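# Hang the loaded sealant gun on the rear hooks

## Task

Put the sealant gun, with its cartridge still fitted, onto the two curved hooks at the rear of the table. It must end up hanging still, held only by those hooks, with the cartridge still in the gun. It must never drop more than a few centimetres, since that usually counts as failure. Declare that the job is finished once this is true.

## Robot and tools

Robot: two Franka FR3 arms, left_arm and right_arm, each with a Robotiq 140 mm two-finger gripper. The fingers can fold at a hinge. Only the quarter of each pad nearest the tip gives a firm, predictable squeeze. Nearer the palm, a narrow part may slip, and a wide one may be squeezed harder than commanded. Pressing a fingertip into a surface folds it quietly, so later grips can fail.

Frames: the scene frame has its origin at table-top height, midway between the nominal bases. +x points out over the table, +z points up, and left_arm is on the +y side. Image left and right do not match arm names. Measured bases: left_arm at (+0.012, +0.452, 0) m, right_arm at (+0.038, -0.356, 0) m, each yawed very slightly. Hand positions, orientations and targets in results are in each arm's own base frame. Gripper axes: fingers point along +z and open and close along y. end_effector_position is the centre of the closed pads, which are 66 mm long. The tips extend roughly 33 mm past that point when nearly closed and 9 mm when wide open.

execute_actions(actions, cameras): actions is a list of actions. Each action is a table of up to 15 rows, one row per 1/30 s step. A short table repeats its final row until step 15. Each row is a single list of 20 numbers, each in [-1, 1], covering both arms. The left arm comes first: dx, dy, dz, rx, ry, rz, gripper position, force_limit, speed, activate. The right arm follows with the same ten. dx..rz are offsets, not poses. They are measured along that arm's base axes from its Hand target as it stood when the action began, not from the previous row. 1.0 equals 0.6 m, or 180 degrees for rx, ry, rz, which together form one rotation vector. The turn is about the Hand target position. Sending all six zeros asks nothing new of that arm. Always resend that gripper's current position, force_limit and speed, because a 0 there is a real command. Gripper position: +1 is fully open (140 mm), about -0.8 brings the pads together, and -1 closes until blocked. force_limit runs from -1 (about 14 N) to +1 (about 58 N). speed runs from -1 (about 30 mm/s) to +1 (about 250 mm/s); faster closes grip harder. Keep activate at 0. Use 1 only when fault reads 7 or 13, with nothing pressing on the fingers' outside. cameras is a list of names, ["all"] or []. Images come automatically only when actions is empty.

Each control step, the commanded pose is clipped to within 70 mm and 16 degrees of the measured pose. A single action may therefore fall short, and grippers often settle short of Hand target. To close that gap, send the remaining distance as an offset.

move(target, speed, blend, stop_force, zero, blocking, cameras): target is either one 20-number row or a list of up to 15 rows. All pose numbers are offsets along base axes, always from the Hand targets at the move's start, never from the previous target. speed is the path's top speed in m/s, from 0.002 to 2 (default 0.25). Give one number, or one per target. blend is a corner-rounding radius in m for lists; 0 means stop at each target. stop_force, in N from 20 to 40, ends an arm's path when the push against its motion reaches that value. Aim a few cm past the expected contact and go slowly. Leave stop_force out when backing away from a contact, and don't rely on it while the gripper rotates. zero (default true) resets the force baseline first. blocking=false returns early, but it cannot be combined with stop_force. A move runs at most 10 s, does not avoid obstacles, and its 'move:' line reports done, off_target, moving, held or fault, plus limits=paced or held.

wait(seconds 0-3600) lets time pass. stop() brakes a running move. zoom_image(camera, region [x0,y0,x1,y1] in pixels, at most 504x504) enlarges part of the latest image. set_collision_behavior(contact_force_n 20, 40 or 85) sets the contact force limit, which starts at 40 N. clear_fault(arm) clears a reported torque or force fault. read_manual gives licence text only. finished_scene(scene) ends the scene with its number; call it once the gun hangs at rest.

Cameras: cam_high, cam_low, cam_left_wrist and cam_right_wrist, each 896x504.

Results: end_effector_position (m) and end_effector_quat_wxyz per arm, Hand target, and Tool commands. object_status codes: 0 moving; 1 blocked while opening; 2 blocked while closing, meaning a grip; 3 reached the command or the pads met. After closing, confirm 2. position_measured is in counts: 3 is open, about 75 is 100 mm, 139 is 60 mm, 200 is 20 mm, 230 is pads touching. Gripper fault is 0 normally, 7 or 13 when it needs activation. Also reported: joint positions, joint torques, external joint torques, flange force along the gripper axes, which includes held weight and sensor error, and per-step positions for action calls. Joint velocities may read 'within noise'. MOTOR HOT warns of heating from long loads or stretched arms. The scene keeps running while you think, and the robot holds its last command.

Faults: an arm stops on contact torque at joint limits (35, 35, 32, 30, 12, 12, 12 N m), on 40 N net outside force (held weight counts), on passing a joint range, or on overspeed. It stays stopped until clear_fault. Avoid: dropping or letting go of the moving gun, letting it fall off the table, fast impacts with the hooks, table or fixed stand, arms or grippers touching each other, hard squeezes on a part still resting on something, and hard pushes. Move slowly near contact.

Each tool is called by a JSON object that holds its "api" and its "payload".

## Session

{"api": "execute_actions", "payload": {"actions": []}}

Scene clock: 0.00 s.
left_arm: end_effector_position=(+0.3680, -0.2475, +0.1341) position_measured=3 object_status=3 fault=0 end_effector_quat_wxyz=(+0.188, +0.868, -0.431, -0.161) | right_arm: end_effector_position=(+0.5269, +0.3495, +0.2242) position_measured=3 object_status=3 fault=0 end_effector_quat_wxyz=(+0.059, -0.408, +0.910, -0.056)
Joint positions: left_arm=[-0.419 0.113 0.048 -2.171 -0.366 1.889 -0.833] | right_arm=[0.664 0.171 -0.024 -1.866 -0.153 2.122 1.444]
Joint velocities: within noise
Joint torques (N m): no reading
External joint torques (N m): no reading
Flange force (N): no reading
Hand target: left_arm +0.3680, -0.2475, +0.1341; +0.188, +0.868, -0.431, -0.161 | right_arm +0.5269, +0.3495, +0.2242; +0.059, -0.408, +0.910, -0.056
Tool commands: left_gripper/position=+1.0 left_gripper/force_limit=+1.0 left_gripper/speed=+1.0 left_gripper/activate=+0.0 right_gripper/position=+1.0 right_gripper/force_limit=+1.0 right_gripper/speed=+1.0 right_gripper/activate=+0.0

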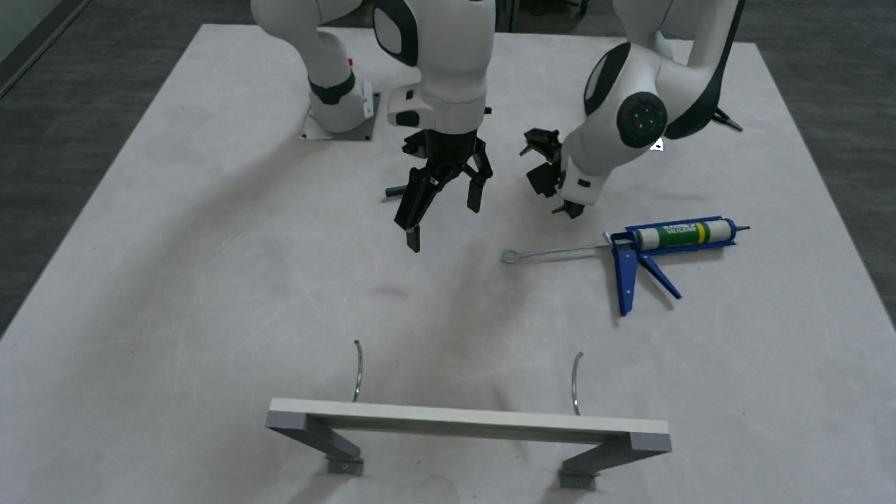

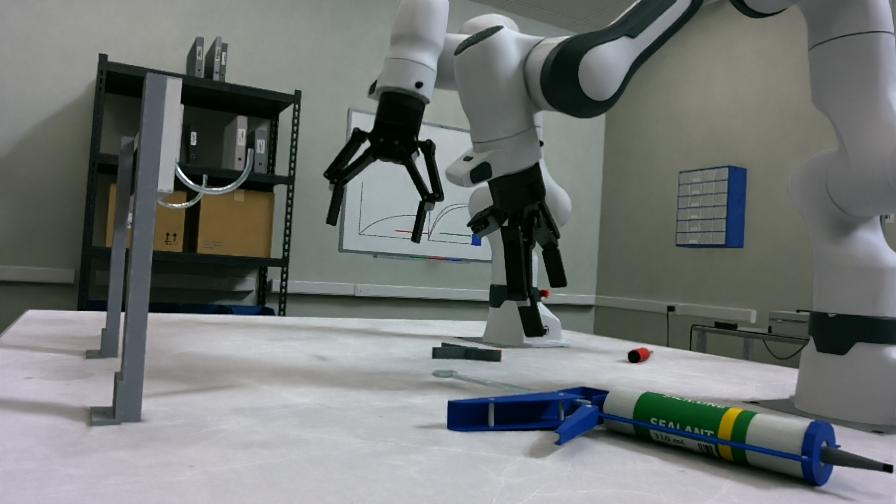

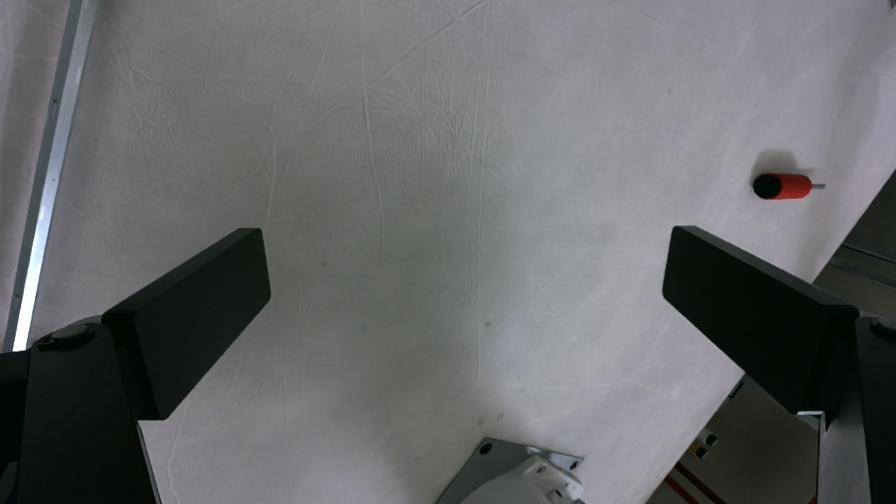

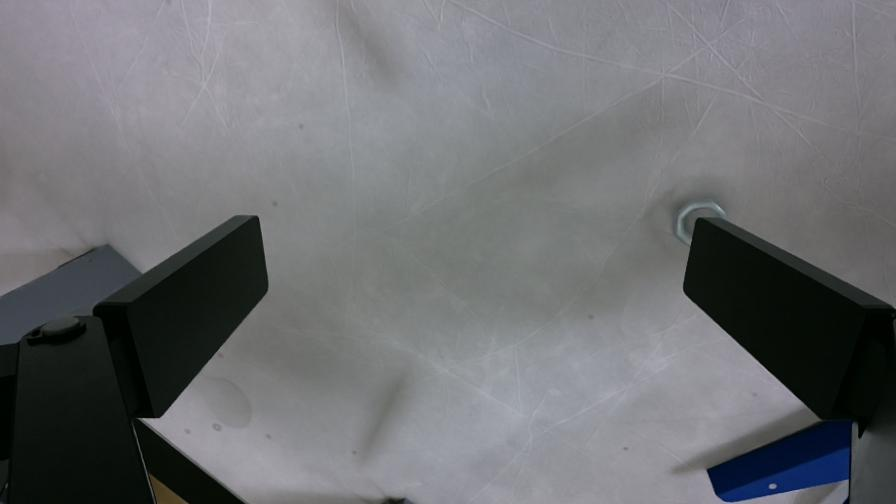

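{"api": "zoom_image", "payload": {"camera": "cam_low", "region": [80, 30, 400, 250]}}

{"api": "zoom_image", "payload": {"camera": "cam_high", "region": [240, 320, 700, 504]}}

Scaled by 1.575 from the camera's image (finer frame: 1280x720).

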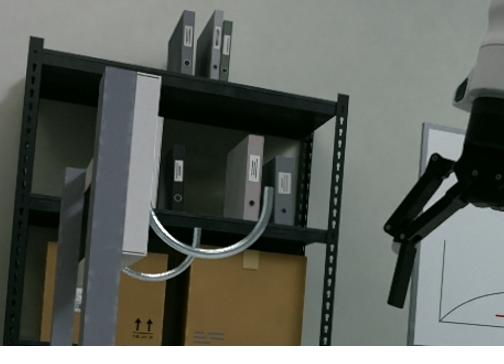

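Scaled by 1.096 from the camera's image (finer frame: 1280x720).

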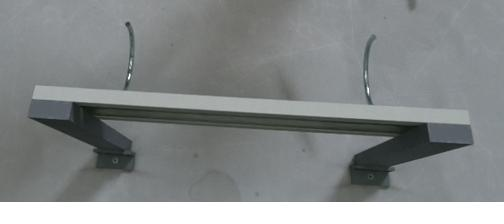

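{"api": "move", "payload": {"target": [0.143,0.472,0.277,0.0266,-0.1585,-0.1468,1,1,1,0,-0.278,-0.749,0.226,-0.0014,0.053,0.2313,1,1,1,0], "speed": 0.35, "cameras": ["cam_left_wrist","cam_high"]}}

Scene clock: 22.50 s.
left_arm: end_effector_position=(+0.4528, +0.0350, +0.2989) position_measured=3 object_status=3 fault=0 end_effector_quat_wxyz=(+0.002, +0.769, -0.639, -0.001) | right_arm: end_effector_position=(+0.3604, -0.0982, +0.3591) position_measured=3 object_status=3 fault=0 end_effector_quat_wxyz=(+0.000, +0.704, -0.710, -0.001)
Joint positions: left_arm=[-0.317 -0.349 0.349 -2.211 0.121 1.875 -0.21] | right_arm=[0.647 -0.781 -0.632 -2.25 -0.427 1.574 0.178]
Joint velocities: left_arm=[-0.001 -0.001 0.001 0 0 -0.001 0.004] | right_arm=[-0.001 -0.001 0 0 0 -0.001 -0.006]
Joint torques (N m): left_arm=[-0.93 -19.19 -3.79 24.96 1.17 2.85 0.23] | right_arm=[1.37 -0.56 12.54 22.71 0.45 2.15 -0.29]
External joint torques (N m): left_arm=[-0.96 -0.86 0.04 0.17 0.45 0.25 0.23] | right_arm=[1.24 -0.07 0.57 1 -0.29 -0.4 -0.29]
Flange force (N): left_arm=[-0.3 2.0 -0.1] | right_arm=[0.2 -2.3 -4.3]
Hand target: left_arm +0.4538, +0.0357, +0.3003; +0.000, +0.767, -0.642, +0.000 | right_arm +0.3601, -0.0999, +0.3598; +0.000, +0.707, -0.707, +0.000
Off the commanded pose: left_arm 0.002 m, 1 deg | right_arm 0.002 m, 0 deg.
move: done; limits=paced
Images, in order (width x height): cam_high 896x504, cam_left_wrist 896x504.

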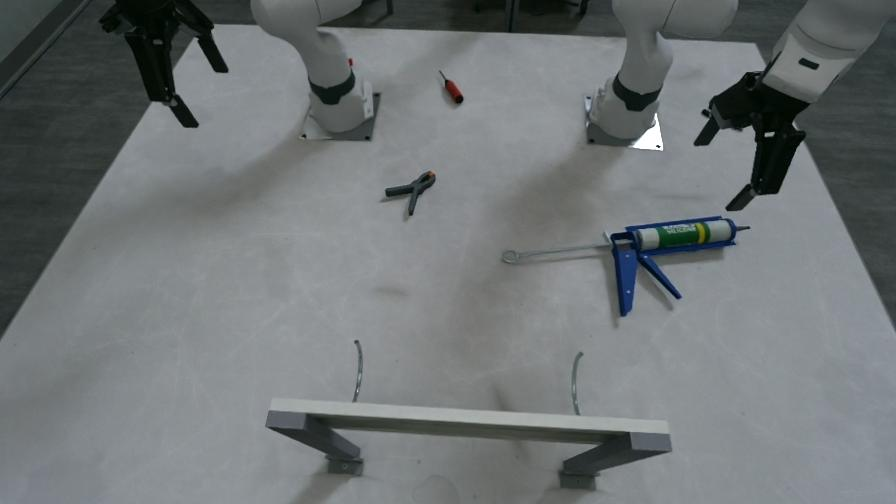

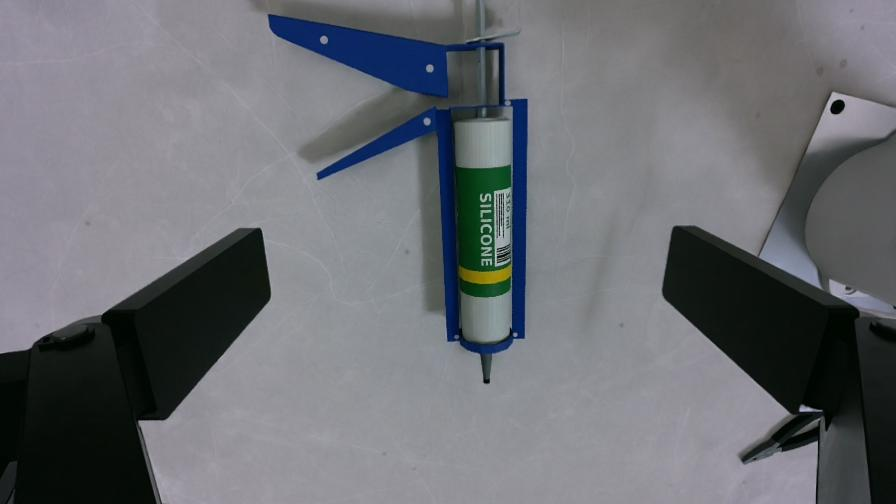

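{"api": "move", "payload": {"target": [-0.045,-0.022,-0.35,0,0,0.0139,1,0,-1,0,0,0,0,0,0,0,1,1,1,0], "speed": 0.25, "cameras": ["cam_left_wrist"]}}

Scene clock: 27.00 s.
left_arm: end_effector_position=(+0.4263, +0.0230, +0.0910) position_measured=3 object_status=3 fault=0 end_effector_quat_wxyz=(+0.000, +0.779, -0.627, -0.001) | right_arm: end_effector_position=(+0.3603, -0.0982, +0.3591) position_measured=3 object_status=3 fault=0 end_effector_quat_wxyz=(+0.000, +0.705, -0.709, -0.001)
Joint positions: left_arm=[-0.32 -0.16 0.382 -2.615 0.097 2.463 -0.234] | right_arm=[0.647 -0.781 -0.632 -2.25 -0.427 1.574 0.175]
Joint velocities: left_arm=[0.001 -0.001 -0.001 0 -0.001 0.003 0.002] | right_arm=[within noise]
Joint torques (N m): left_arm=[-0.73 -20.11 -1.98 20.68 -0.05 2.93 -0.05] | right_arm=[0.84 -0.14 12.91 22.7 0.66 2.17 -0.35]
External joint torques (N m): left_arm=[-0.71 0.75 -0.3 -0.07 -0.53 0.33 -0.05] | right_arm=[0.82 0.42 1.07 0.99 -0.07 -0.37 -0.35]
Flange force (N): left_arm=[2.0 -2.8 3.5] | right_arm=[-0.5 -2.5 -4.8]
Hand target: left_arm +0.4268, +0.0225, +0.0903; +0.000, +0.781, -0.625, +0.000 | right_arm +0.3601, -0.0999, +0.3598; +0.000, +0.707, -0.707, +0.000
Off the commanded pose: left_arm 0.001 m, 0 deg | right_arm 0.002 m, 0 deg.
move: done

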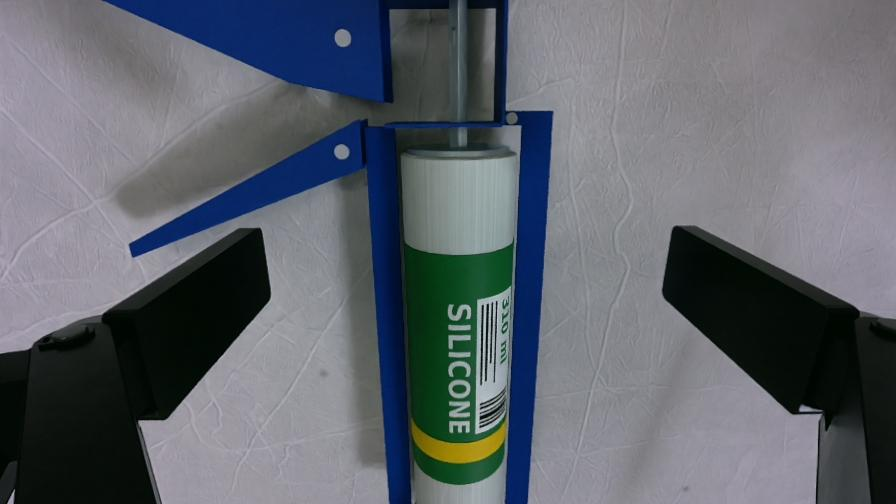

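{"api": "move", "payload": {"target": [0.002,0,-0.062,0,0,0,1,0,-1,0,0,0,0,0,0,0,1,1,1,0], "speed": 0.1}}

{"api": "move", "payload": {"target": [0,0,0,0,0,0,-1,0,-1,0,0,0,0,0,0,0,1,1,1,0]}}

{"api": "wait", "payload": {"seconds": 0.3, "cameras": ["cam_left_wrist"]}}

Scene clock: 30.37 s.
left_arm: end_effector_position=(+0.4275, +0.0227, +0.0537) position_measured=3 object_status=3 fault=0 end_effector_quat_wxyz=(+0.000, +0.782, -0.623, -0.001) | right_arm: end_effector_position=(+0.3603, -0.0982, +0.3591) position_measured=3 object_status=3 fault=0 end_effector_quat_wxyz=(+0.000, +0.705, -0.709, -0.001)
Joint positions: left_arm=[-0.331 -0.058 0.389 -2.632 0.043 2.577 -0.204] | right_arm=[0.647 -0.781 -0.632 -2.25 -0.427 1.574 0.175]
Joint velocities: left_arm=[0 -0.001 -0.001 0.001 0 0.002 0.008] | right_arm=[within noise]
Joint torques (N m): left_arm=[-0.83 -21.88 -0.83 19.31 -0.14 2.91 0.25] | right_arm=[0.82 -0.09 12.96 22.68 0.66 2.18 -0.31]
External joint torques (N m): left_arm=[-0.71 0.84 -0.1 0.06 -0.55 0.3 0.25] | right_arm=[0.82 0.55 1.12 0.87 -0.08 -0.38 -0.31]
Flange force (N): left_arm=[1.2 -4.0 4.8] | right_arm=[-0.8 -2.6 -4.6]
Hand target: left_arm +0.4280, +0.0225, +0.0531; +0.000, +0.781, -0.625, +0.000 | right_arm +0.3601, -0.0999, +0.3598; +0.000, +0.707, -0.707, +0.000
Off the commanded pose: left_arm 0.001 m, 0 deg | right_arm 0.002 m, 0 deg.
move: done

Scene clock: 33.07 s.
left_arm: end_effector_position=(+0.4281, +0.0228, +0.0540) position_measured=111 object_status=0 fault=0 end_effector_quat_wxyz=(-0.001, +0.782, -0.624, +0.000) | right_arm: end_effector_position=(+0.3603, -0.0982, +0.3591) position_measured=3 object_status=3 fault=0 end_effector_quat_wxyz=(+0.000, +0.705, -0.709, -0.001)
Joint positions: left_arm=[-0.331 -0.058 0.389 -2.631 0.043 2.578 -0.202] | right_arm=[0.647 -0.781 -0.632 -2.25 -0.427 1.574 0.175]
Joint torques (N m): left_arm=[-0.9 -20.49 -0.95 19 -0.11 2.97 0.22] | right_arm=[0.81 -0.12 12.93 22.73 0.66 2.17 -0.33]
External joint torques (N m): left_arm=[-0.92 2.19 -0.36 -0.22 -0.52 0.36 0.22] | right_arm=[0.77 0.46 1.06 0.99 -0.08 -0.38 -0.33]
Flange force (N): left_arm=[2.3 -6.6 8.9] | right_arm=[-0.5 -2.6 -4.9]
Hand target: left_arm +0.4280, +0.0225, +0.0531; +0.000, +0.781, -0.625, +0.000 | right_arm +0.3601, -0.0999, +0.3598; +0.000, +0.707, -0.707, +0.000
Off the commanded pose: left_arm 0.001 m, 0 deg | right_arm 0.002 m, 0 deg.
move: done

Scene clock: 33.37 s.
left_arm: end_effector_position=(+0.4281, +0.0228, +0.0540) position_measured=111 object_status=2 fault=0 end_effector_quat_wxyz=(-0.001, +0.782, -0.624, +0.000) | right_arm: end_effector_position=(+0.3603, -0.0982, +0.3591) position_measured=3 object_status=3 fault=0 end_effector_quat_wxyz=(+0.000, +0.705, -0.709, -0.001)
Joint positions: left_arm=[-0.331 -0.058 0.389 -2.631 0.043 2.578 -0.202] | right_arm=[0.647 -0.781 -0.632 -2.25 -0.427 1.574 0.175]
Joint torques (N m): left_arm=[-0.89 -20.53 -0.95 18.98 -0.13 2.99 0.25] | right_arm=[0.81 -0.09 12.93 22.69 0.66 2.17 -0.35]
External joint torques (N m): left_arm=[-0.82 2.33 -0.26 -0.33 -0.54 0.36 0.25] | right_arm=[0.76 0.46 1.04 0.96 -0.08 -0.38 -0.35]
Flange force (N): left_arm=[2.0 -6.7 9.4] | right_arm=[-0.5 -2.6 -4.8]
Hand target: left_arm +0.4280, +0.0225, +0.0531; +0.000, +0.781, -0.625, +0.000 | right_arm +0.3601, -0.0999, +0.3598; +0.000, +0.707, -0.707, +0.000
Tool commands: left_gripper/position=-1.0 left_gripper/force_limit=+0.0 left_gripper/speed=-1.0 left_gripper/activate=+0.0 right_gripper/position=+1.0 right_gripper/force_limit=+1.0 right_gripper/speed=+1.0 right_gripper/activate=+0.0
Off the commanded pose: left_arm 0.001 m, 0 deg | right_arm 0.002 m, 0 deg.
wait: 0.30 s; at rest by 0.17 s

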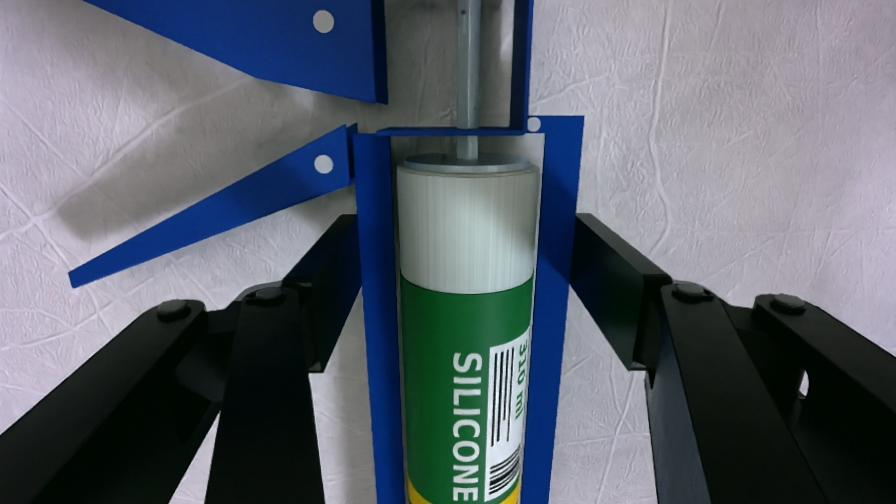

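{"api": "move", "payload": {"target": [[0,0,0.17,0,0,0,-0.98,1,-1,0,0,0,0,0,0,0,1,1,1,0],[0.17,-0.3375,0.317,0,0,-0.528,-0.98,1,-1,0,0,0,0,0,0,0,1,1,1,0]], "speed": [0.12,0.27], "blend": [0.03,0], "cameras": ["cam_high"]}}

Scene clock: 41.27 s.
left_arm: end_effector_position=(+0.5261, -0.1787, +0.2374) position_measured=113 object_status=2 fault=0 end_effector_quat_wxyz=(-0.005, -0.068, +0.998, +0.005) | right_arm: end_effector_position=(+0.3603, -0.0982, +0.3591) position_measured=3 object_status=3 fault=0 end_effector_quat_wxyz=(+0.000, +0.705, -0.709, -0.001)
Joint positions: left_arm=[-0.749 0.024 0.422 -1.991 -0.005 2 1.11] | right_arm=[0.647 -0.781 -0.632 -2.25 -0.427 1.574 0.175]
Joint velocities: left_arm=[-0.002 0.001 0.001 0 -0.001 0 0.006] | right_arm=[within noise]
Joint torques (N m): left_arm=[0.04 -33.22 0.45 28.43 -0.01 2.91 0.28] | right_arm=[0.84 -0.08 12.92 22.67 0.66 2.18 -0.3]
External joint torques (N m): left_arm=[0.01 -3.43 0.08 3.94 -0.72 0.45 0.27] | right_arm=[0.79 0.48 1.01 0.94 -0.08 -0.37 -0.3]
Flange force (N): left_arm=[-4.1 -1.4 -8.2] | right_arm=[-0.6 -2.6 -4.7]
Hand target: left_arm +0.5300, -0.1800, +0.2433; +0.000, -0.066, +0.998, +0.000 | right_arm +0.3601, -0.0999, +0.3598; +0.000, +0.707, -0.707, +0.000
Off the commanded pose: left_arm 0.007 m, 1 deg | right_arm 0.002 m, 0 deg.
move: off_target (left_arm)

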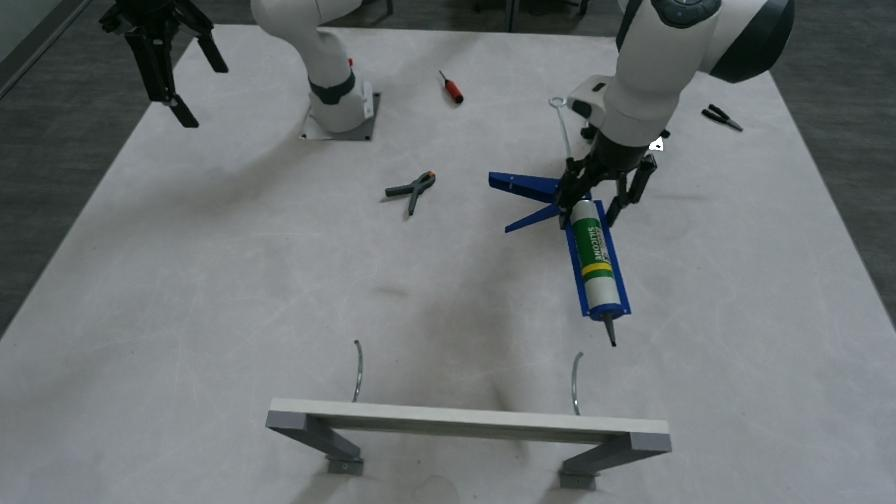

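{"api": "move", "payload": {"target": [[-0.0208,-0.3277,-0.12,0,0,-0.527,-0.98,1,-1,0,0,0,0,0,0,0,1,1,1,0],[-0.0208,-0.3277,-0.28,0,0,-0.527,-0.98,1,-1,0,0,0,0,0,0,0,1,1,1,0],[-0.0208,-0.3277,-0.316,0,0,-0.527,-0.98,1,-1,0,0,0,0,0,0,0,1,1,1,0]], "speed": [0.3,0.12,0.03], "blend": [0.01,0.002,0], "cameras": ["cam_high","cam_left_wrist"]}}

Scene clock: 47.23 s.
left_arm: end_effector_position=(+0.5176, -0.3770, +0.0577) position_measured=113 object_status=2 fault=0 end_effector_quat_wxyz=(+0.001, +0.689, +0.725, +0.001) | right_arm: end_effector_position=(+0.3603, -0.0982, +0.3591) position_measured=3 object_status=3 fault=0 end_effector_quat_wxyz=(+0.000, +0.705, -0.709, -0.001)
Joint positions: left_arm=[-0.657 0.464 0.029 -1.86 -0.017 2.326 2.472] | right_arm=[0.647 -0.781 -0.632 -2.25 -0.427 1.574 0.175]
Joint velocities: left_arm=[0.001 0.001 0.001 -0.001 -0.001 0.005 0.002] | right_arm=[within noise]
Joint torques (N m): left_arm=[0.15 -40.76 0 21.7 0.7 3.19 0.19] | right_arm=[0.83 -0.09 12.94 22.7 0.66 2.18 -0.32]
External joint torques (N m): left_arm=[0.21 4 -0.83 -0.61 0.03 0.71 0.19] | right_arm=[0.76 0.51 1.01 0.91 -0.08 -0.38 -0.32]
Flange force (N): left_arm=[-4.1 5.5 8.1] | right_arm=[-0.5 -2.6 -4.6]
Hand target: left_arm +0.5175, -0.3766, +0.0537; +0.000, +0.690, +0.724, +0.000 | right_arm +0.3601, -0.0999, +0.3598; +0.000, +0.707, -0.707, +0.000
Off the commanded pose: left_arm 0.004 m, 0 deg | right_arm 0.002 m, 0 deg.
move: off_target (left_arm)

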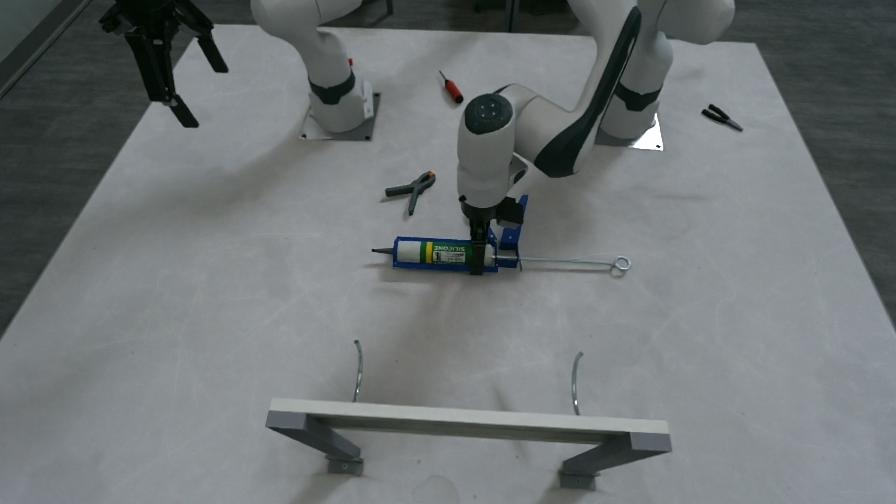

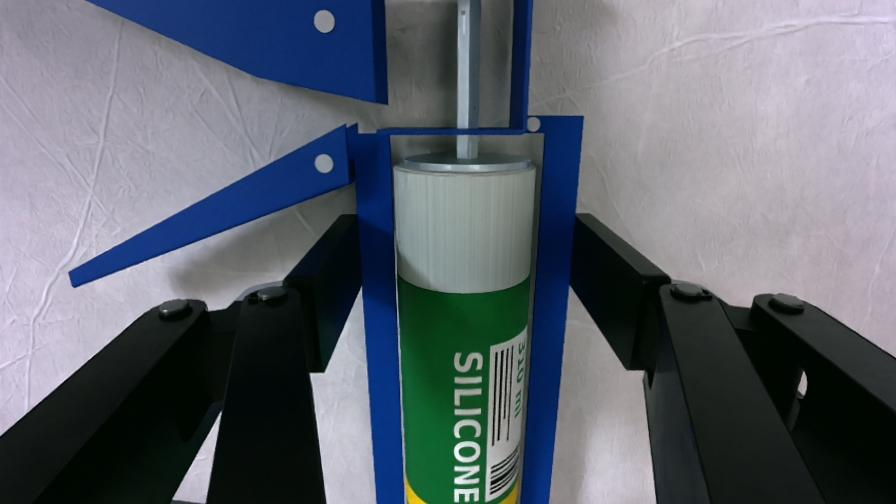

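{"api": "execute_actions", "payload": {"actions": [[[0,0,0,0,0,0,1,1,-0.6,0,0,0,0,0,0,0,1,1,1,0]],[[0,0,0,0,0,0,1,1,-0.6,0,0,0,0,0,0,0,1,1,1,0]]]}}

{"api": "move", "payload": {"target": [[0,0,0.25,0,0,0,1,1,-0.6,0,0,0,0,0,0,0,1,1,1,0],[-0.2625,0.794,0.509,0,0,0.333,1,1,-0.6,0,0.06,0.3,-0.03,0,0,0,1,1,1,0],[-0.2625,0.794,0.509,0,0,0.333,1,1,-0.6,0,0.1833,0.853,-0.183,0,0,0.0083,1,1,1,0]], "speed": [0.2,0.35,0.3], "blend": [0.03,0.04,0], "cameras": ["cam_right_wrist","cam_high"]}}

Scene clock: 51.70 s.
left_arm: end_effector_position=(+0.5175, -0.3768, +0.0552) position_measured=3 object_status=0 fault=0 end_effector_quat_wxyz=(+0.000, +0.689, +0.725, +0.000) | right_arm: end_effector_position=(+0.3603, -0.0982, +0.3591) position_measured=3 object_status=3 fault=0 end_effector_quat_wxyz=(+0.000, +0.705, -0.709, -0.001)
Joint positions: left_arm=[-0.657 0.469 0.029 -1.86 -0.017 2.329 2.472] | right_arm=[0.647 -0.781 -0.632 -2.25 -0.427 1.574 0.175]
Joint torques (N m): left_arm=[0.07 -43.22 -0.08 21.95 0.63 2.72 0.17] | right_arm=[0.86 -0.09 12.96 22.68 0.66 2.18 -0.31]
External joint torques (N m): left_arm=[-0.08 1.69 -1.1 -0.36 -0.04 0.23 0.17] | right_arm=[0.79 0.5 1.04 0.94 -0.08 -0.37 -0.31]
External joint torques at the end of the 1st action: left_arm=[0.02 1.59 -1.09 -0.33 -0.05 0.32 0.18] | right_arm=[0.79 0.46 1.06 0.93 -0.07 -0.36 -0.32]
Flange force (N): left_arm=[-1.7 1.9 3.3] | right_arm=[-0.6 -2.7 -4.7]
Flange force at the end of the 1st action (N): left_arm=[-1.4 1.7 3.3] | right_arm=[-0.6 -2.5 -4.7]
Hand target: left_arm +0.5175, -0.3766, +0.0537; +0.000, +0.690, +0.724, +0.000 | right_arm +0.3601, -0.0999, +0.3598; +0.000, +0.707, -0.707, +0.000
Off the commanded pose: left_arm 0.001 m, 0 deg | right_arm 0.002 m, 0 deg.
Step readings (end_effector_position of left_arm | right_arm; steps 1 to 15: 1st action; 16 to 30: 2nd action):
0: (+0.5177, -0.3772, +0.0577) | (+0.3603, -0.0982, +0.3591)
1: (+0.5177, -0.3772, +0.0577) | (+0.3603, -0.0982, +0.3591)
2: (+0.5177, -0.3772, +0.0577) | (+0.3603, -0.0982, +0.3591)
4: (+0.5176, -0.3771, +0.0569) | (+0.3603, -0.0982, +0.3591)
8: (+0.5173, -0.3768, +0.0553) | (+0.3603, -0.0982, +0.3591)
15: (+0.5174, -0.3768, +0.0552) | (+0.3603, -0.0982, +0.3591)
16: (+0.5175, -0.3768, +0.0552) | (+0.3603, -0.0982, +0.3591)
17: (+0.5175, -0.3768, +0.0552) | (+0.3603, -0.0982, +0.3591)
19: (+0.5175, -0.3768, +0.0552) | (+0.3603, -0.0982, +0.3591)
23: (+0.5175, -0.3768, +0.0552) | (+0.3603, -0.0982, +0.3591)
30: (+0.5175, -0.3768, +0.0552) | (+0.3603, -0.0982, +0.3591)

Scene clock: 56.17 s.
left_arm: end_effector_position=(+0.3605, +0.0995, +0.3595) position_measured=3 object_status=3 fault=0 end_effector_quat_wxyz=(+0.001, +0.239, +0.971, +0.000) | right_arm: end_effector_position=(+0.4700, +0.4125, +0.2506) position_measured=3 object_status=3 fault=0 end_effector_quat_wxyz=(-0.001, +0.721, -0.693, +0.001)
Joint positions: left_arm=[-0.134 -0.62 0.3 -2.273 0.173 1.675 2.148] | right_arm=[0.97 0.222 -0.274 -1.709 0.061 1.924 0.642]
Joint velocities: left_arm=[within noise] | right_arm=[0.001 0 -0.001 0.002 0.001 0 0.007]
Joint torques (N m): left_arm=[-0.06 -9.65 -6.2 24.38 0.88 2.32 -0.1] | right_arm=[0.51 -37.54 -1.76 25.76 1.11 2.06 0.24]
External joint torques (N m): left_arm=[-0.02 -0.49 -0.43 0.18 0 -0.16 -0.1] | right_arm=[0.83 1.36 0.26 1.14 0.42 -0.46 0.24]
Flange force (N): left_arm=[0.8 -1.6 -0.8] | right_arm=[-7.3 -6.9 -2.6]
Hand target: left_arm +0.3600, +0.0998, +0.3591; +0.000, +0.236, +0.972, +0.000 | right_arm +0.4701, +0.4119, +0.2500; +0.000, +0.716, -0.698, +0.000
Off the commanded pose: left_arm 0.001 m, 0 deg | right_arm 0.001 m, 1 deg.
move: done
Images, in order (width x height): cam_high 896x504, cam_right_wrist 896x504.

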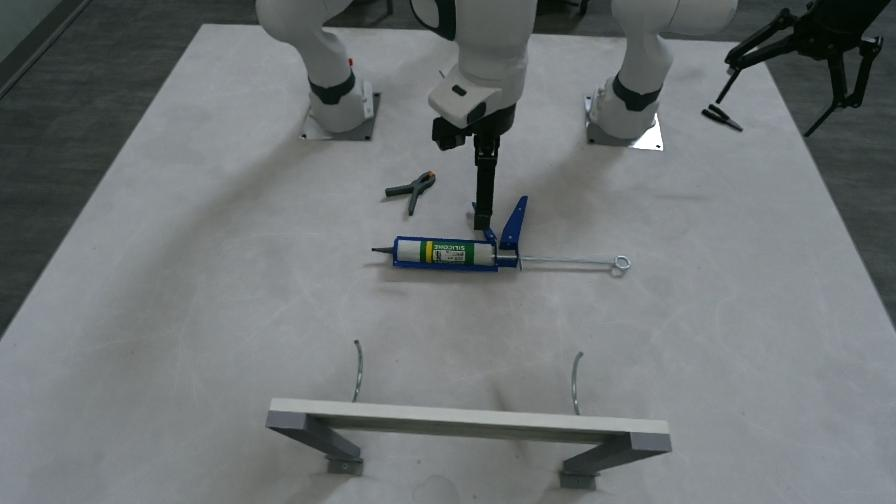

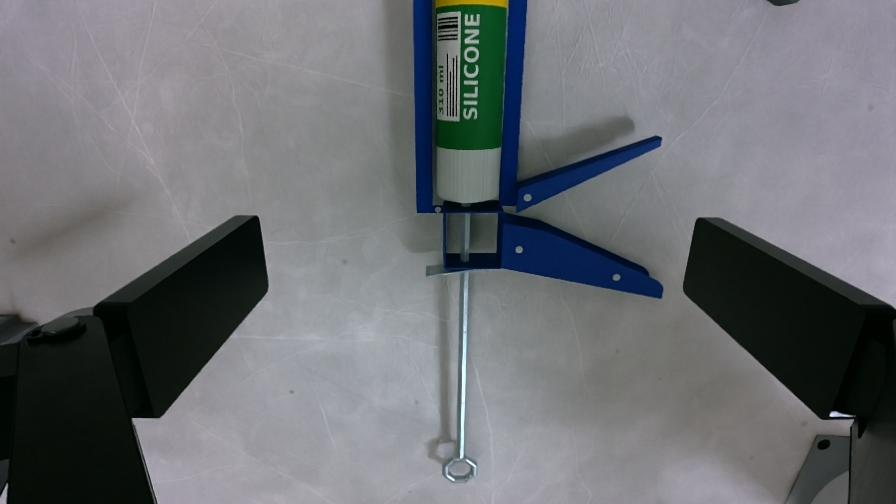

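{"api": "move", "payload": {"target": [0,0,0,0,0,0,1,1,-0.6,0,-0.0065,0,-0.26,0,0,-0.0017,1,0,-1,0], "speed": 0.25, "cameras": ["cam_right_wrist"]}}

Scene clock: 61.67 s.
left_arm: end_effector_position=(+0.3605, +0.0995, +0.3595) position_measured=3 object_status=3 fault=0 end_effector_quat_wxyz=(+0.001, +0.239, +0.971, +0.000) | right_arm: end_effector_position=(+0.4653, +0.4099, +0.0934) position_measured=3 object_status=3 fault=0 end_effector_quat_wxyz=(+0.003, +0.712, -0.702, +0.001)
Joint positions: left_arm=[-0.134 -0.62 0.3 -2.273 0.173 1.675 2.148] | right_arm=[0.961 0.372 -0.255 -1.917 0.116 2.269 0.633]
Joint velocities: left_arm=[within noise] | right_arm=[-0.001 -0.001 0.001 0 0 0.004 -0.002]
Joint torques (N m): left_arm=[-0.02 -9.68 -6.17 24.31 0.87 2.31 -0.12] | right_arm=[0.34 -40.81 -1.99 23.61 0.93 2.55 -0.31]
External joint torques (N m): left_arm=[0.03 -0.51 -0.39 0.14 0 -0.16 -0.12] | right_arm=[0.48 0.73 0.84 1.04 0.36 0.06 -0.31]
Flange force (N): left_arm=[1.0 -1.6 -0.7] | right_arm=[-4.5 -4.8 1.0]
Hand target: left_arm +0.3600, +0.0998, +0.3591; +0.000, +0.236, +0.972, +0.000 | right_arm +0.4662, +0.4119, +0.0940; +0.000, +0.714, -0.700, +0.000
Off the commanded pose: left_arm 0.001 m, 0 deg | right_arm 0.002 m, 0 deg.
move: done

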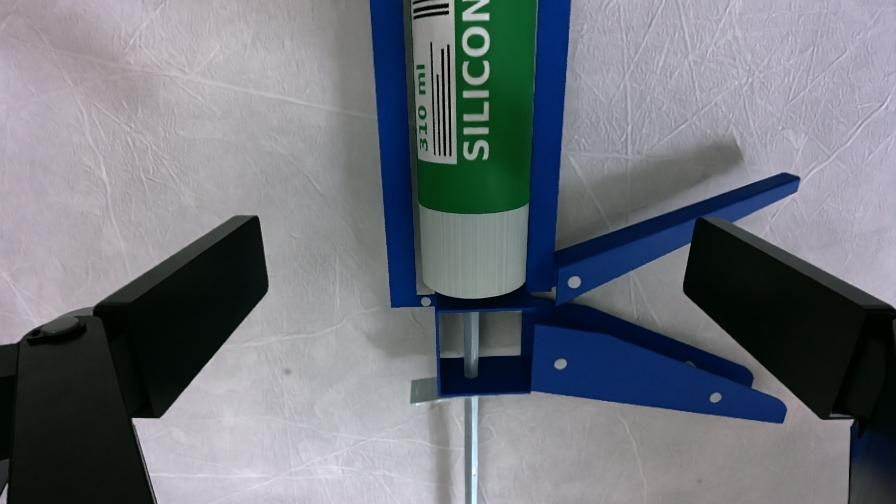

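{"api": "move", "payload": {"target": [[0,0,0,0,0,0,1,1,-0.6,0,0.0033,0,-0.02,0,0,0.004,0.35,0,-0.5,0],[0,0,0,0,0,0,1,1,-0.6,0,0.0033,0.001,-0.086,0,0,0.004,0.35,0,-0.5,0]], "speed": [0.1,0.08], "blend": 0.003, "cameras": ["cam_right_wrist"]}}

Scene clock: 66.03 s.
left_arm: end_effector_position=(+0.3605, +0.0995, +0.3595) position_measured=3 object_status=3 fault=0 end_effector_quat_wxyz=(+0.001, +0.239, +0.971, +0.000) | right_arm: end_effector_position=(+0.4678, +0.4114, +0.0427) position_measured=85 object_status=3 fault=0 end_effector_quat_wxyz=(+0.002, +0.717, -0.697, +0.001)
Joint positions: left_arm=[-0.134 -0.62 0.3 -2.273 0.173 1.675 2.148] | right_arm=[0.935 0.459 -0.225 -1.929 0.139 2.369 0.605]
Joint velocities: left_arm=[within noise] | right_arm=[0 0 0 -0.001 0.001 0.005 -0.003]
Joint torques (N m): left_arm=[-0.02 -9.6 -6.24 24.38 0.87 2.32 -0.09] | right_arm=[0.28 -42.54 -1.84 22.15 0.63 2.6 -0.22]
External joint torques (N m): left_arm=[0.03 -0.56 -0.5 0.3 0 -0.15 -0.09] | right_arm=[0.54 0.73 1.28 0.53 0.11 0.09 -0.22]
Flange force (N): left_arm=[0.8 -1.6 -1.1] | right_arm=[-3.2 -2.7 1.8]
Hand target: left_arm +0.3600, +0.0998, +0.3591; +0.000, +0.236, +0.972, +0.000 | right_arm +0.4681, +0.4125, +0.0424; +0.000, +0.719, -0.695, +0.000
Off the commanded pose: left_arm 0.001 m, 0 deg | right_arm 0.001 m, 0 deg.
move: done

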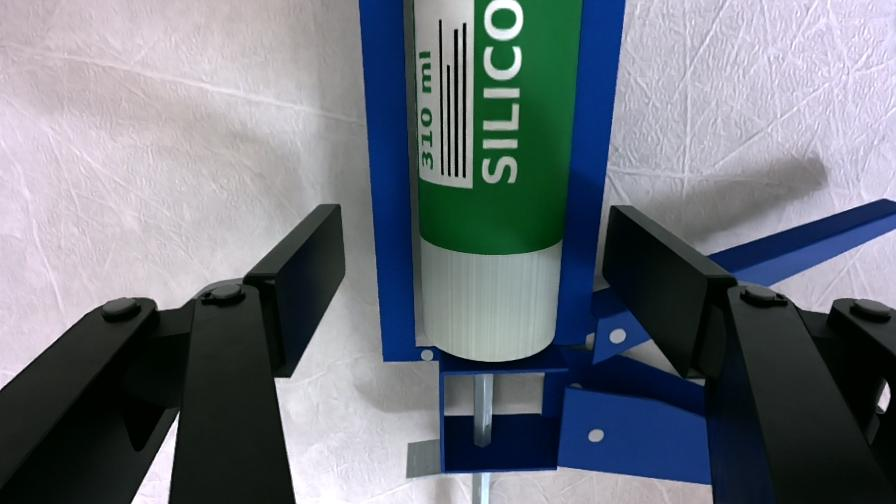

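{"api": "move", "payload": {"target": [0,0,0,0,0,0,1,1,-0.6,0,-0.0083,0,0.002,0,0,0.003,0.35,0,-0.5,0], "speed": 0.05}}

{"api": "execute_actions", "payload": {"actions": [[[0,0,0,0,0,0,1,1,-0.6,0,0,0,0,0,0,0,-1,0,-1,0]],[[0,0,0,0,0,0,1,1,-0.6,0,0,0,0,0,0,0,-1,0,-1,0]],[[0,0,0,0,0,0,1,1,-0.6,0,0,0,0,0,0,0,-1,0,-1,0]]], "cameras": ["cam_right_wrist"]}}

Scene clock: 68.47 s.
left_arm: end_effector_position=(+0.3605, +0.0995, +0.3595) position_measured=3 object_status=3 fault=0 end_effector_quat_wxyz=(+0.001, +0.239, +0.971, +0.000) | right_arm: end_effector_position=(+0.4633, +0.4109, +0.0423) position_measured=85 object_status=3 fault=0 end_effector_quat_wxyz=(+0.003, +0.718, -0.696, +0.000)
Joint positions: left_arm=[-0.134 -0.62 0.3 -2.273 0.173 1.675 2.148] | right_arm=[0.935 0.45 -0.222 -1.943 0.139 2.373 0.603]
Joint torques (N m): left_arm=[-0.02 -9.73 -6.18 24.42 0.89 2.31 -0.1] | right_arm=[0.71 -42.73 -1.7 21.38 0.55 2.52 -0.31]
External joint torques (N m): left_arm=[0.04 -0.62 -0.41 0.26 0.02 -0.17 -0.1] | right_arm=[0.76 0.1 1.15 -0.1 0.04 0.02 -0.31]
Flange force (N): left_arm=[1.1 -1.7 -1.0] | right_arm=[-0.5 0.7 0.6]
Hand target: left_arm +0.3600, +0.0998, +0.3591; +0.000, +0.236, +0.972, +0.000 | right_arm +0.4632, +0.4125, +0.0436; +0.000, +0.722, -0.692, +0.000
Off the commanded pose: left_arm 0.001 m, 0 deg | right_arm 0.002 m, 1 deg.
move: done

Scene clock: 70.17 s.
left_arm: end_effector_position=(+0.3605, +0.0995, +0.3595) position_measured=3 object_status=3 fault=0 end_effector_quat_wxyz=(+0.001, +0.239, +0.971, +0.000) | right_arm: end_effector_position=(+0.4633, +0.4110, +0.0426) position_measured=111 object_status=2 fault=0 end_effector_quat_wxyz=(+0.002, +0.718, -0.696, -0.001)
Joint positions: left_arm=[-0.134 -0.62 0.3 -2.273 0.173 1.675 2.148] | right_arm=[0.935 0.45 -0.221 -1.943 0.139 2.374 0.602]
Joint torques (N m): left_arm=[-0.07 -9.58 -6.25 24.31 0.87 2.32 -0.11] | right_arm=[1.38 -42.42 -1.01 21.81 0.65 2.54 -0.31]
External joint torques (N m): left_arm=[-0.02 -0.48 -0.47 0.16 0 -0.15 -0.11] | right_arm=[1.73 0.5 2.09 0.33 0.13 0.04 -0.31]
External joint torques at the end of the 1st action: left_arm=[-0.05 -0.41 -0.45 0.08 0.01 -0.17 -0.1] | right_arm=[0.74 0.29 0.96 0.02 0.03 0.02 -0.31]
External joint torques at the end of the 2nd action: left_arm=[-0.01 -0.51 -0.49 0.23 0.01 -0.18 -0.14] | right_arm=[1.62 0.44 2 0.26 0.13 0.04 -0.34]
Flange force (N): left_arm=[0.8 -1.7 -0.8] | right_arm=[-3.3 -0.3 1.4]
Flange force at the end of the 1st action (N): left_arm=[0.8 -1.6 -0.6] | right_arm=[-1.0 -0.1 0.8]
Flange force at the end of the 2nd action (N): left_arm=[0.8 -1.7 -1.0] | right_arm=[-2.9 -0.1 1.3]
Hand target: left_arm +0.3600, +0.0998, +0.3591; +0.000, +0.236, +0.972, +0.000 | right_arm +0.4632, +0.4125, +0.0436; +0.000, +0.722, -0.692, +0.000
Off the commanded pose: left_arm 0.001 m, 0 deg | right_arm 0.002 m, 1 deg.
Step readings (end_effector_position of left_arm | right_arm; steps 1 to 15: 1st action; 16 to 30: 2nd action; 31 to 45: 3rd action):
0: (+0.3605, +0.0995, +0.3595) | (+0.4633, +0.4109, +0.0423)
1: (+0.3605, +0.0995, +0.3595) | (+0.4633, +0.4109, +0.0423)
2: (+0.3605, +0.0995, +0.3595) | (+0.4633, +0.4109, +0.0423)
4: (+0.3605, +0.0995, +0.3595) | (+0.4633, +0.4109, +0.0423)
8: (+0.3605, +0.0995, +0.3595) | (+0.4633, +0.4110, +0.0423)
15: (+0.3605, +0.0995, +0.3595) | (+0.4633, +0.4110, +0.0423)
16: (+0.3605, +0.0995, +0.3595) | (+0.4633, +0.4110, +0.0424)
17: (+0.3605, +0.0995, +0.3595) | (+0.4633, +0.4110, +0.0424)
19: (+0.3605, +0.0995, +0.3595) | (+0.4633, +0.4110, +0.0425)
23: (+0.3605, +0.0995, +0.3595) | (+0.4633, +0.4110, +0.0425)
30: (+0.3605, +0.0995, +0.3595) | (+0.4633, +0.4110, +0.0426)
31: (+0.3605, +0.0995, +0.3595) | (+0.4633, +0.4110, +0.0426)
32: (+0.3605, +0.0995, +0.3595) | (+0.4633, +0.4110, +0.0426)
34: (+0.3605, +0.0995, +0.3595) | (+0.4633, +0.4110, +0.0426)
38: (+0.3605, +0.0995, +0.3595) | (+0.4633, +0.4110, +0.0426)
45: (+0.3605, +0.0995, +0.3595) | (+0.4633, +0.4110, +0.0426)

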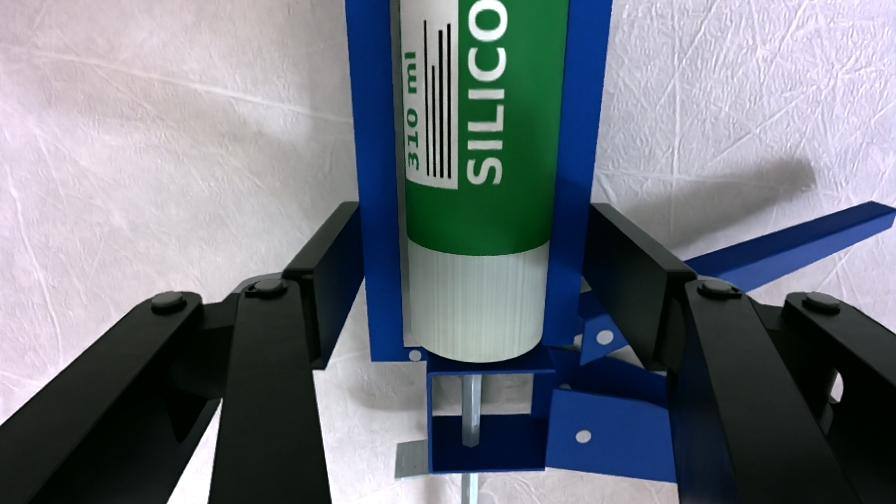

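{"api": "move", "payload": {"target": [[-0.1,0.333,0.1,0,0,0,1,1,-0.6,0,0,0,0.07,0,0,0,-0.98,1,-1,0],[-0.1,0.333,0.1,0,0,0,1,1,-0.6,0,-0.0387,-0.1375,0.629,0,0,0.191,-0.98,1,-1,0]], "speed": [0.07,0.16], "blend": [0.01,0], "cameras": ["cam_right_wrist"]}}

Scene clock: 80.10 s.
left_arm: end_effector_position=(+0.3007, +0.2988, +0.4193) position_measured=3 object_status=3 fault=0 end_effector_quat_wxyz=(+0.002, +0.234, +0.972, -0.001) | right_arm: end_effector_position=(+0.4377, +0.3301, +0.4145) position_measured=113 object_status=2 fault=0 end_effector_quat_wxyz=(+0.007, +0.893, -0.450, -0.002)
Joint positions: left_arm=[-0.177 -0.577 0.683 -1.961 0.349 1.501 2.491] | right_arm=[0.893 -0.004 -0.244 -1.568 -0.004 1.55 0.012]
Joint velocities: left_arm=[within noise] | right_arm=[0 0.001 0.001 -0.001 0 0 -0.006]
Joint torques (N m): left_arm=[-0.8 -4.32 -11.29 22.75 1.34 2.32 0.25] | right_arm=[0.03 -33.76 0.26 28.92 0.98 2.62 -0.41]
External joint torques (N m): left_arm=[-0.68 -1.08 0.36 0.78 0.45 -0.16 0.25] | right_arm=[0.15 -2.9 0.34 5.01 0.26 0.08 -0.41]
Flange force (N): left_arm=[1.5 0.6 -1.9] | right_arm=[0.2 -10.4 -15.3]
Hand target: left_arm +0.3000, +0.2996, +0.4191; +0.000, +0.236, +0.972, +0.000 | right_arm +0.4399, +0.3300, +0.4210; +0.000, +0.894, -0.448, +0.000
Off the commanded pose: left_arm 0.001 m, 0 deg | right_arm 0.007 m, 1 deg.
move: off_target (right_arm)

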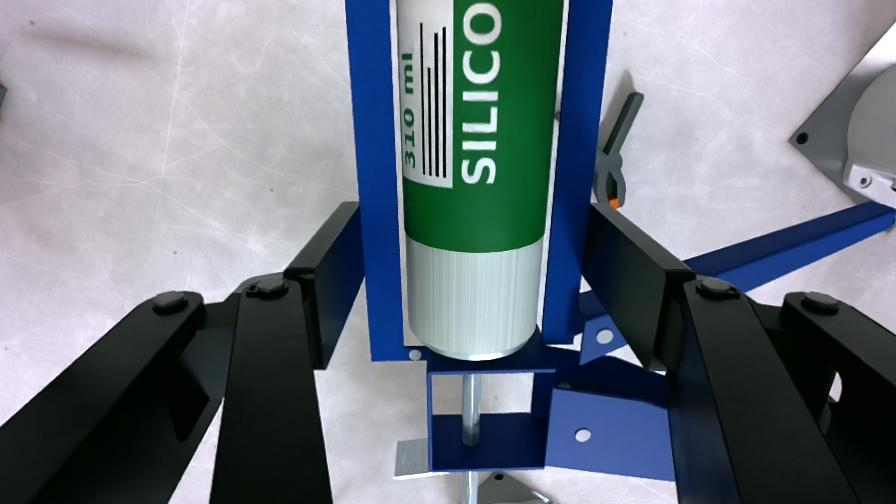

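{"api": "move", "payload": {"target": [0,0,0,0,0,0,1,1,-0.6,0,0.224,0.17,0.048,0.3,-0.4,0,-0.98,1,-1,0], "speed": 0.27, "cameras": ["cam_high"]}}

Scene clock: 84.87 s.
left_arm: end_effector_position=(+0.3007, +0.2988, +0.4193) position_measured=3 object_status=3 fault=0 end_effector_quat_wxyz=(+0.002, +0.234, +0.972, -0.001) | right_arm: end_effector_position=(+0.5736, +0.4333, +0.4307) position_measured=113 object_status=2 fault=0 end_effector_quat_wxyz=(+0.620, -0.645, +0.323, -0.307)
Joint positions: left_arm=[-0.177 -0.577 0.683 -1.961 0.349 1.501 2.491] | right_arm=[0.675 0.127 -0.029 -2.45 -0.001 4.106 0.008]
Joint velocities: left_arm=[within noise] | right_arm=[0 0 0.001 0 0.001 0.002 -0.006]
Joint torques (N m): left_arm=[-0.73 -4.28 -11.3 22.66 1.37 2.33 0.21] | right_arm=[0.83 -36.28 0.41 25.66 0.93 5.44 -0.3]
External joint torques (N m): left_arm=[-0.57 -0.97 0.42 0.6 0.48 -0.18 0.21] | right_arm=[1.05 -5.1 0.61 6.49 0.48 2.77 -0.2]
Flange force (N): left_arm=[1.5 0.4 -1.3] | right_arm=[-4.8 -6.6 6.8]
Hand target: left_arm +0.3000, +0.2996, +0.4191; +0.000, +0.236, +0.972, +0.000 | right_arm +0.5743, +0.4320, +0.4498; +0.632, -0.632, +0.317, -0.316
Off the commanded pose: left_arm 0.001 m, 0 deg | right_arm 0.019 m, 2 deg.
move: off_target (right_arm)

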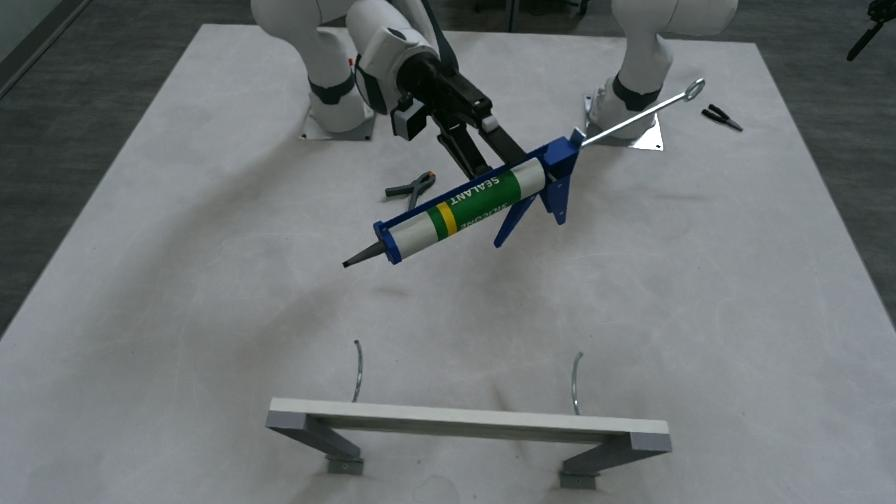

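{"api": "move", "payload": {"target": [[0,0,0,0,0,0,1,1,-0.6,0,0.151,-0.03,-0.083,-0.0284,-0.0093,-0.2136,-0.98,1,-1,0],[0,0,0,0,0,0,1,1,-0.6,0,0.3228,-0.03,-0.0965,-0.0284,-0.0093,-0.2136,-0.98,1,-1,0]], "speed": [0.2,0.08], "blend": [0.02,0], "cameras": ["cam_high","cam_low"]}}

{"api": "zoom_image", "payload": {"camera": "cam_low", "region": [80, 30, 400, 250]}}

{"api": "zoom_image", "payload": {"camera": "cam_high", "region": [240, 230, 740, 504]}}

Scene clock: 93.63 s.
left_arm: end_effector_position=(+0.3007, +0.2988, +0.4193) position_measured=3 object_status=3 fault=0 end_effector_quat_wxyz=(+0.002, +0.234, +0.972, -0.001) | right_arm: end_effector_position=(+0.7679, +0.4161, +0.3752) position_measured=113 object_status=2 fault=0 end_effector_quat_wxyz=(-0.465, +0.524, -0.487, +0.522)
Joint positions: left_arm=[-0.177 -0.577 0.683 -1.961 0.349 1.501 2.491] | right_arm=[0.989 0.908 -0.258 -1.273 1.272 4.012 -0.895]
Joint velocities: left_arm=[within noise] | right_arm=[0 0 -0.001 0 0.001 0 -0.007]
Joint torques (N m): left_arm=[-0.82 -4.26 -11.35 22.69 1.32 2.34 0.23] | right_arm=[1.08 -58.24 -10.72 27.14 -3.83 3.39 -0.15]
External joint torques (N m): left_arm=[-0.74 -0.94 0.28 0.66 0.43 -0.16 0.23] | right_arm=[1.14 -5.49 -3.13 5.78 -1.51 1.54 -0.05]
Flange force (N): left_arm=[1.2 0.6 -1.7] | right_arm=[0.0 0.0 0.0]
Hand target: left_arm +0.3000, +0.2996, +0.4191; +0.000, +0.236, +0.972, +0.000 | right_arm +0.7680, +0.4140, +0.3919; -0.469, +0.515, -0.484, +0.529
Off the commanded pose: left_arm 0.001 m, 0 deg | right_arm 0.017 m, 1 deg.
move: off_target (right_arm)

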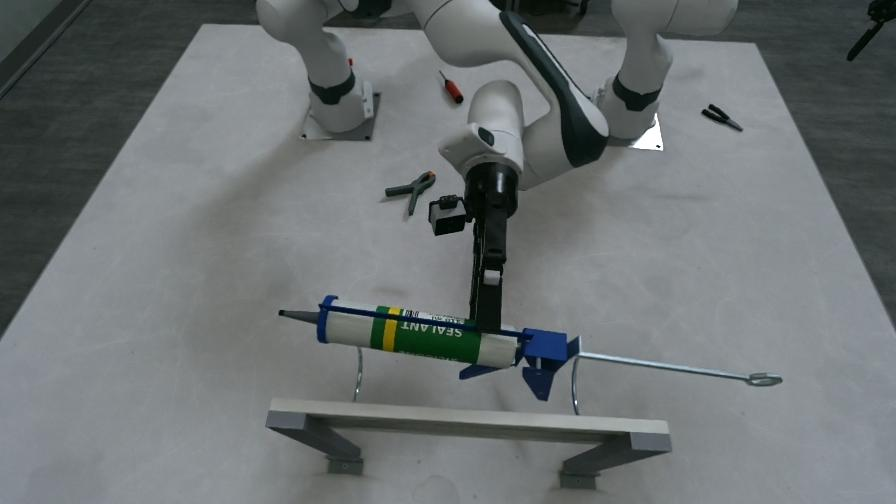

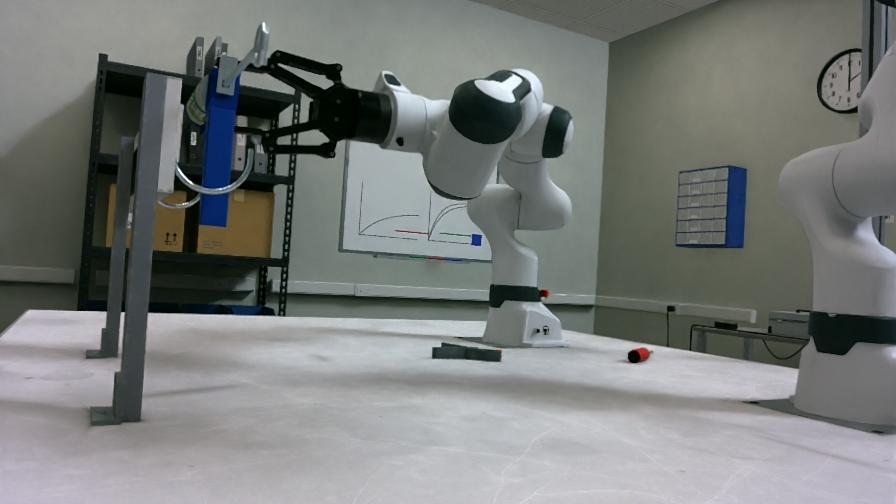

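Scaled by 1.575 from the camera's image (finer frame: 1280x720).

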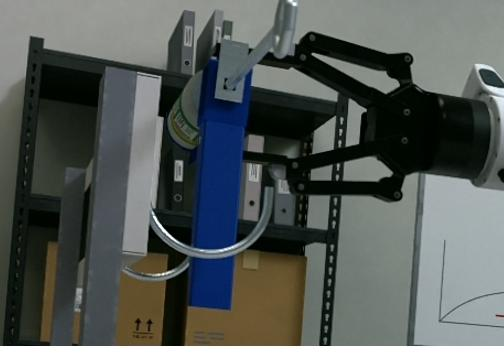

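Scaled by 1.008 from the camera's image (finer frame: 1280x720).

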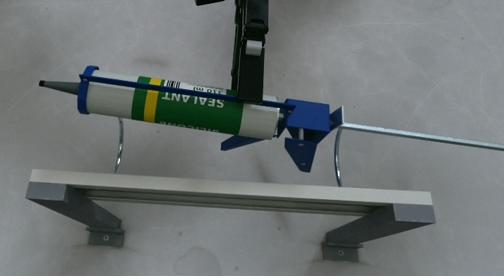

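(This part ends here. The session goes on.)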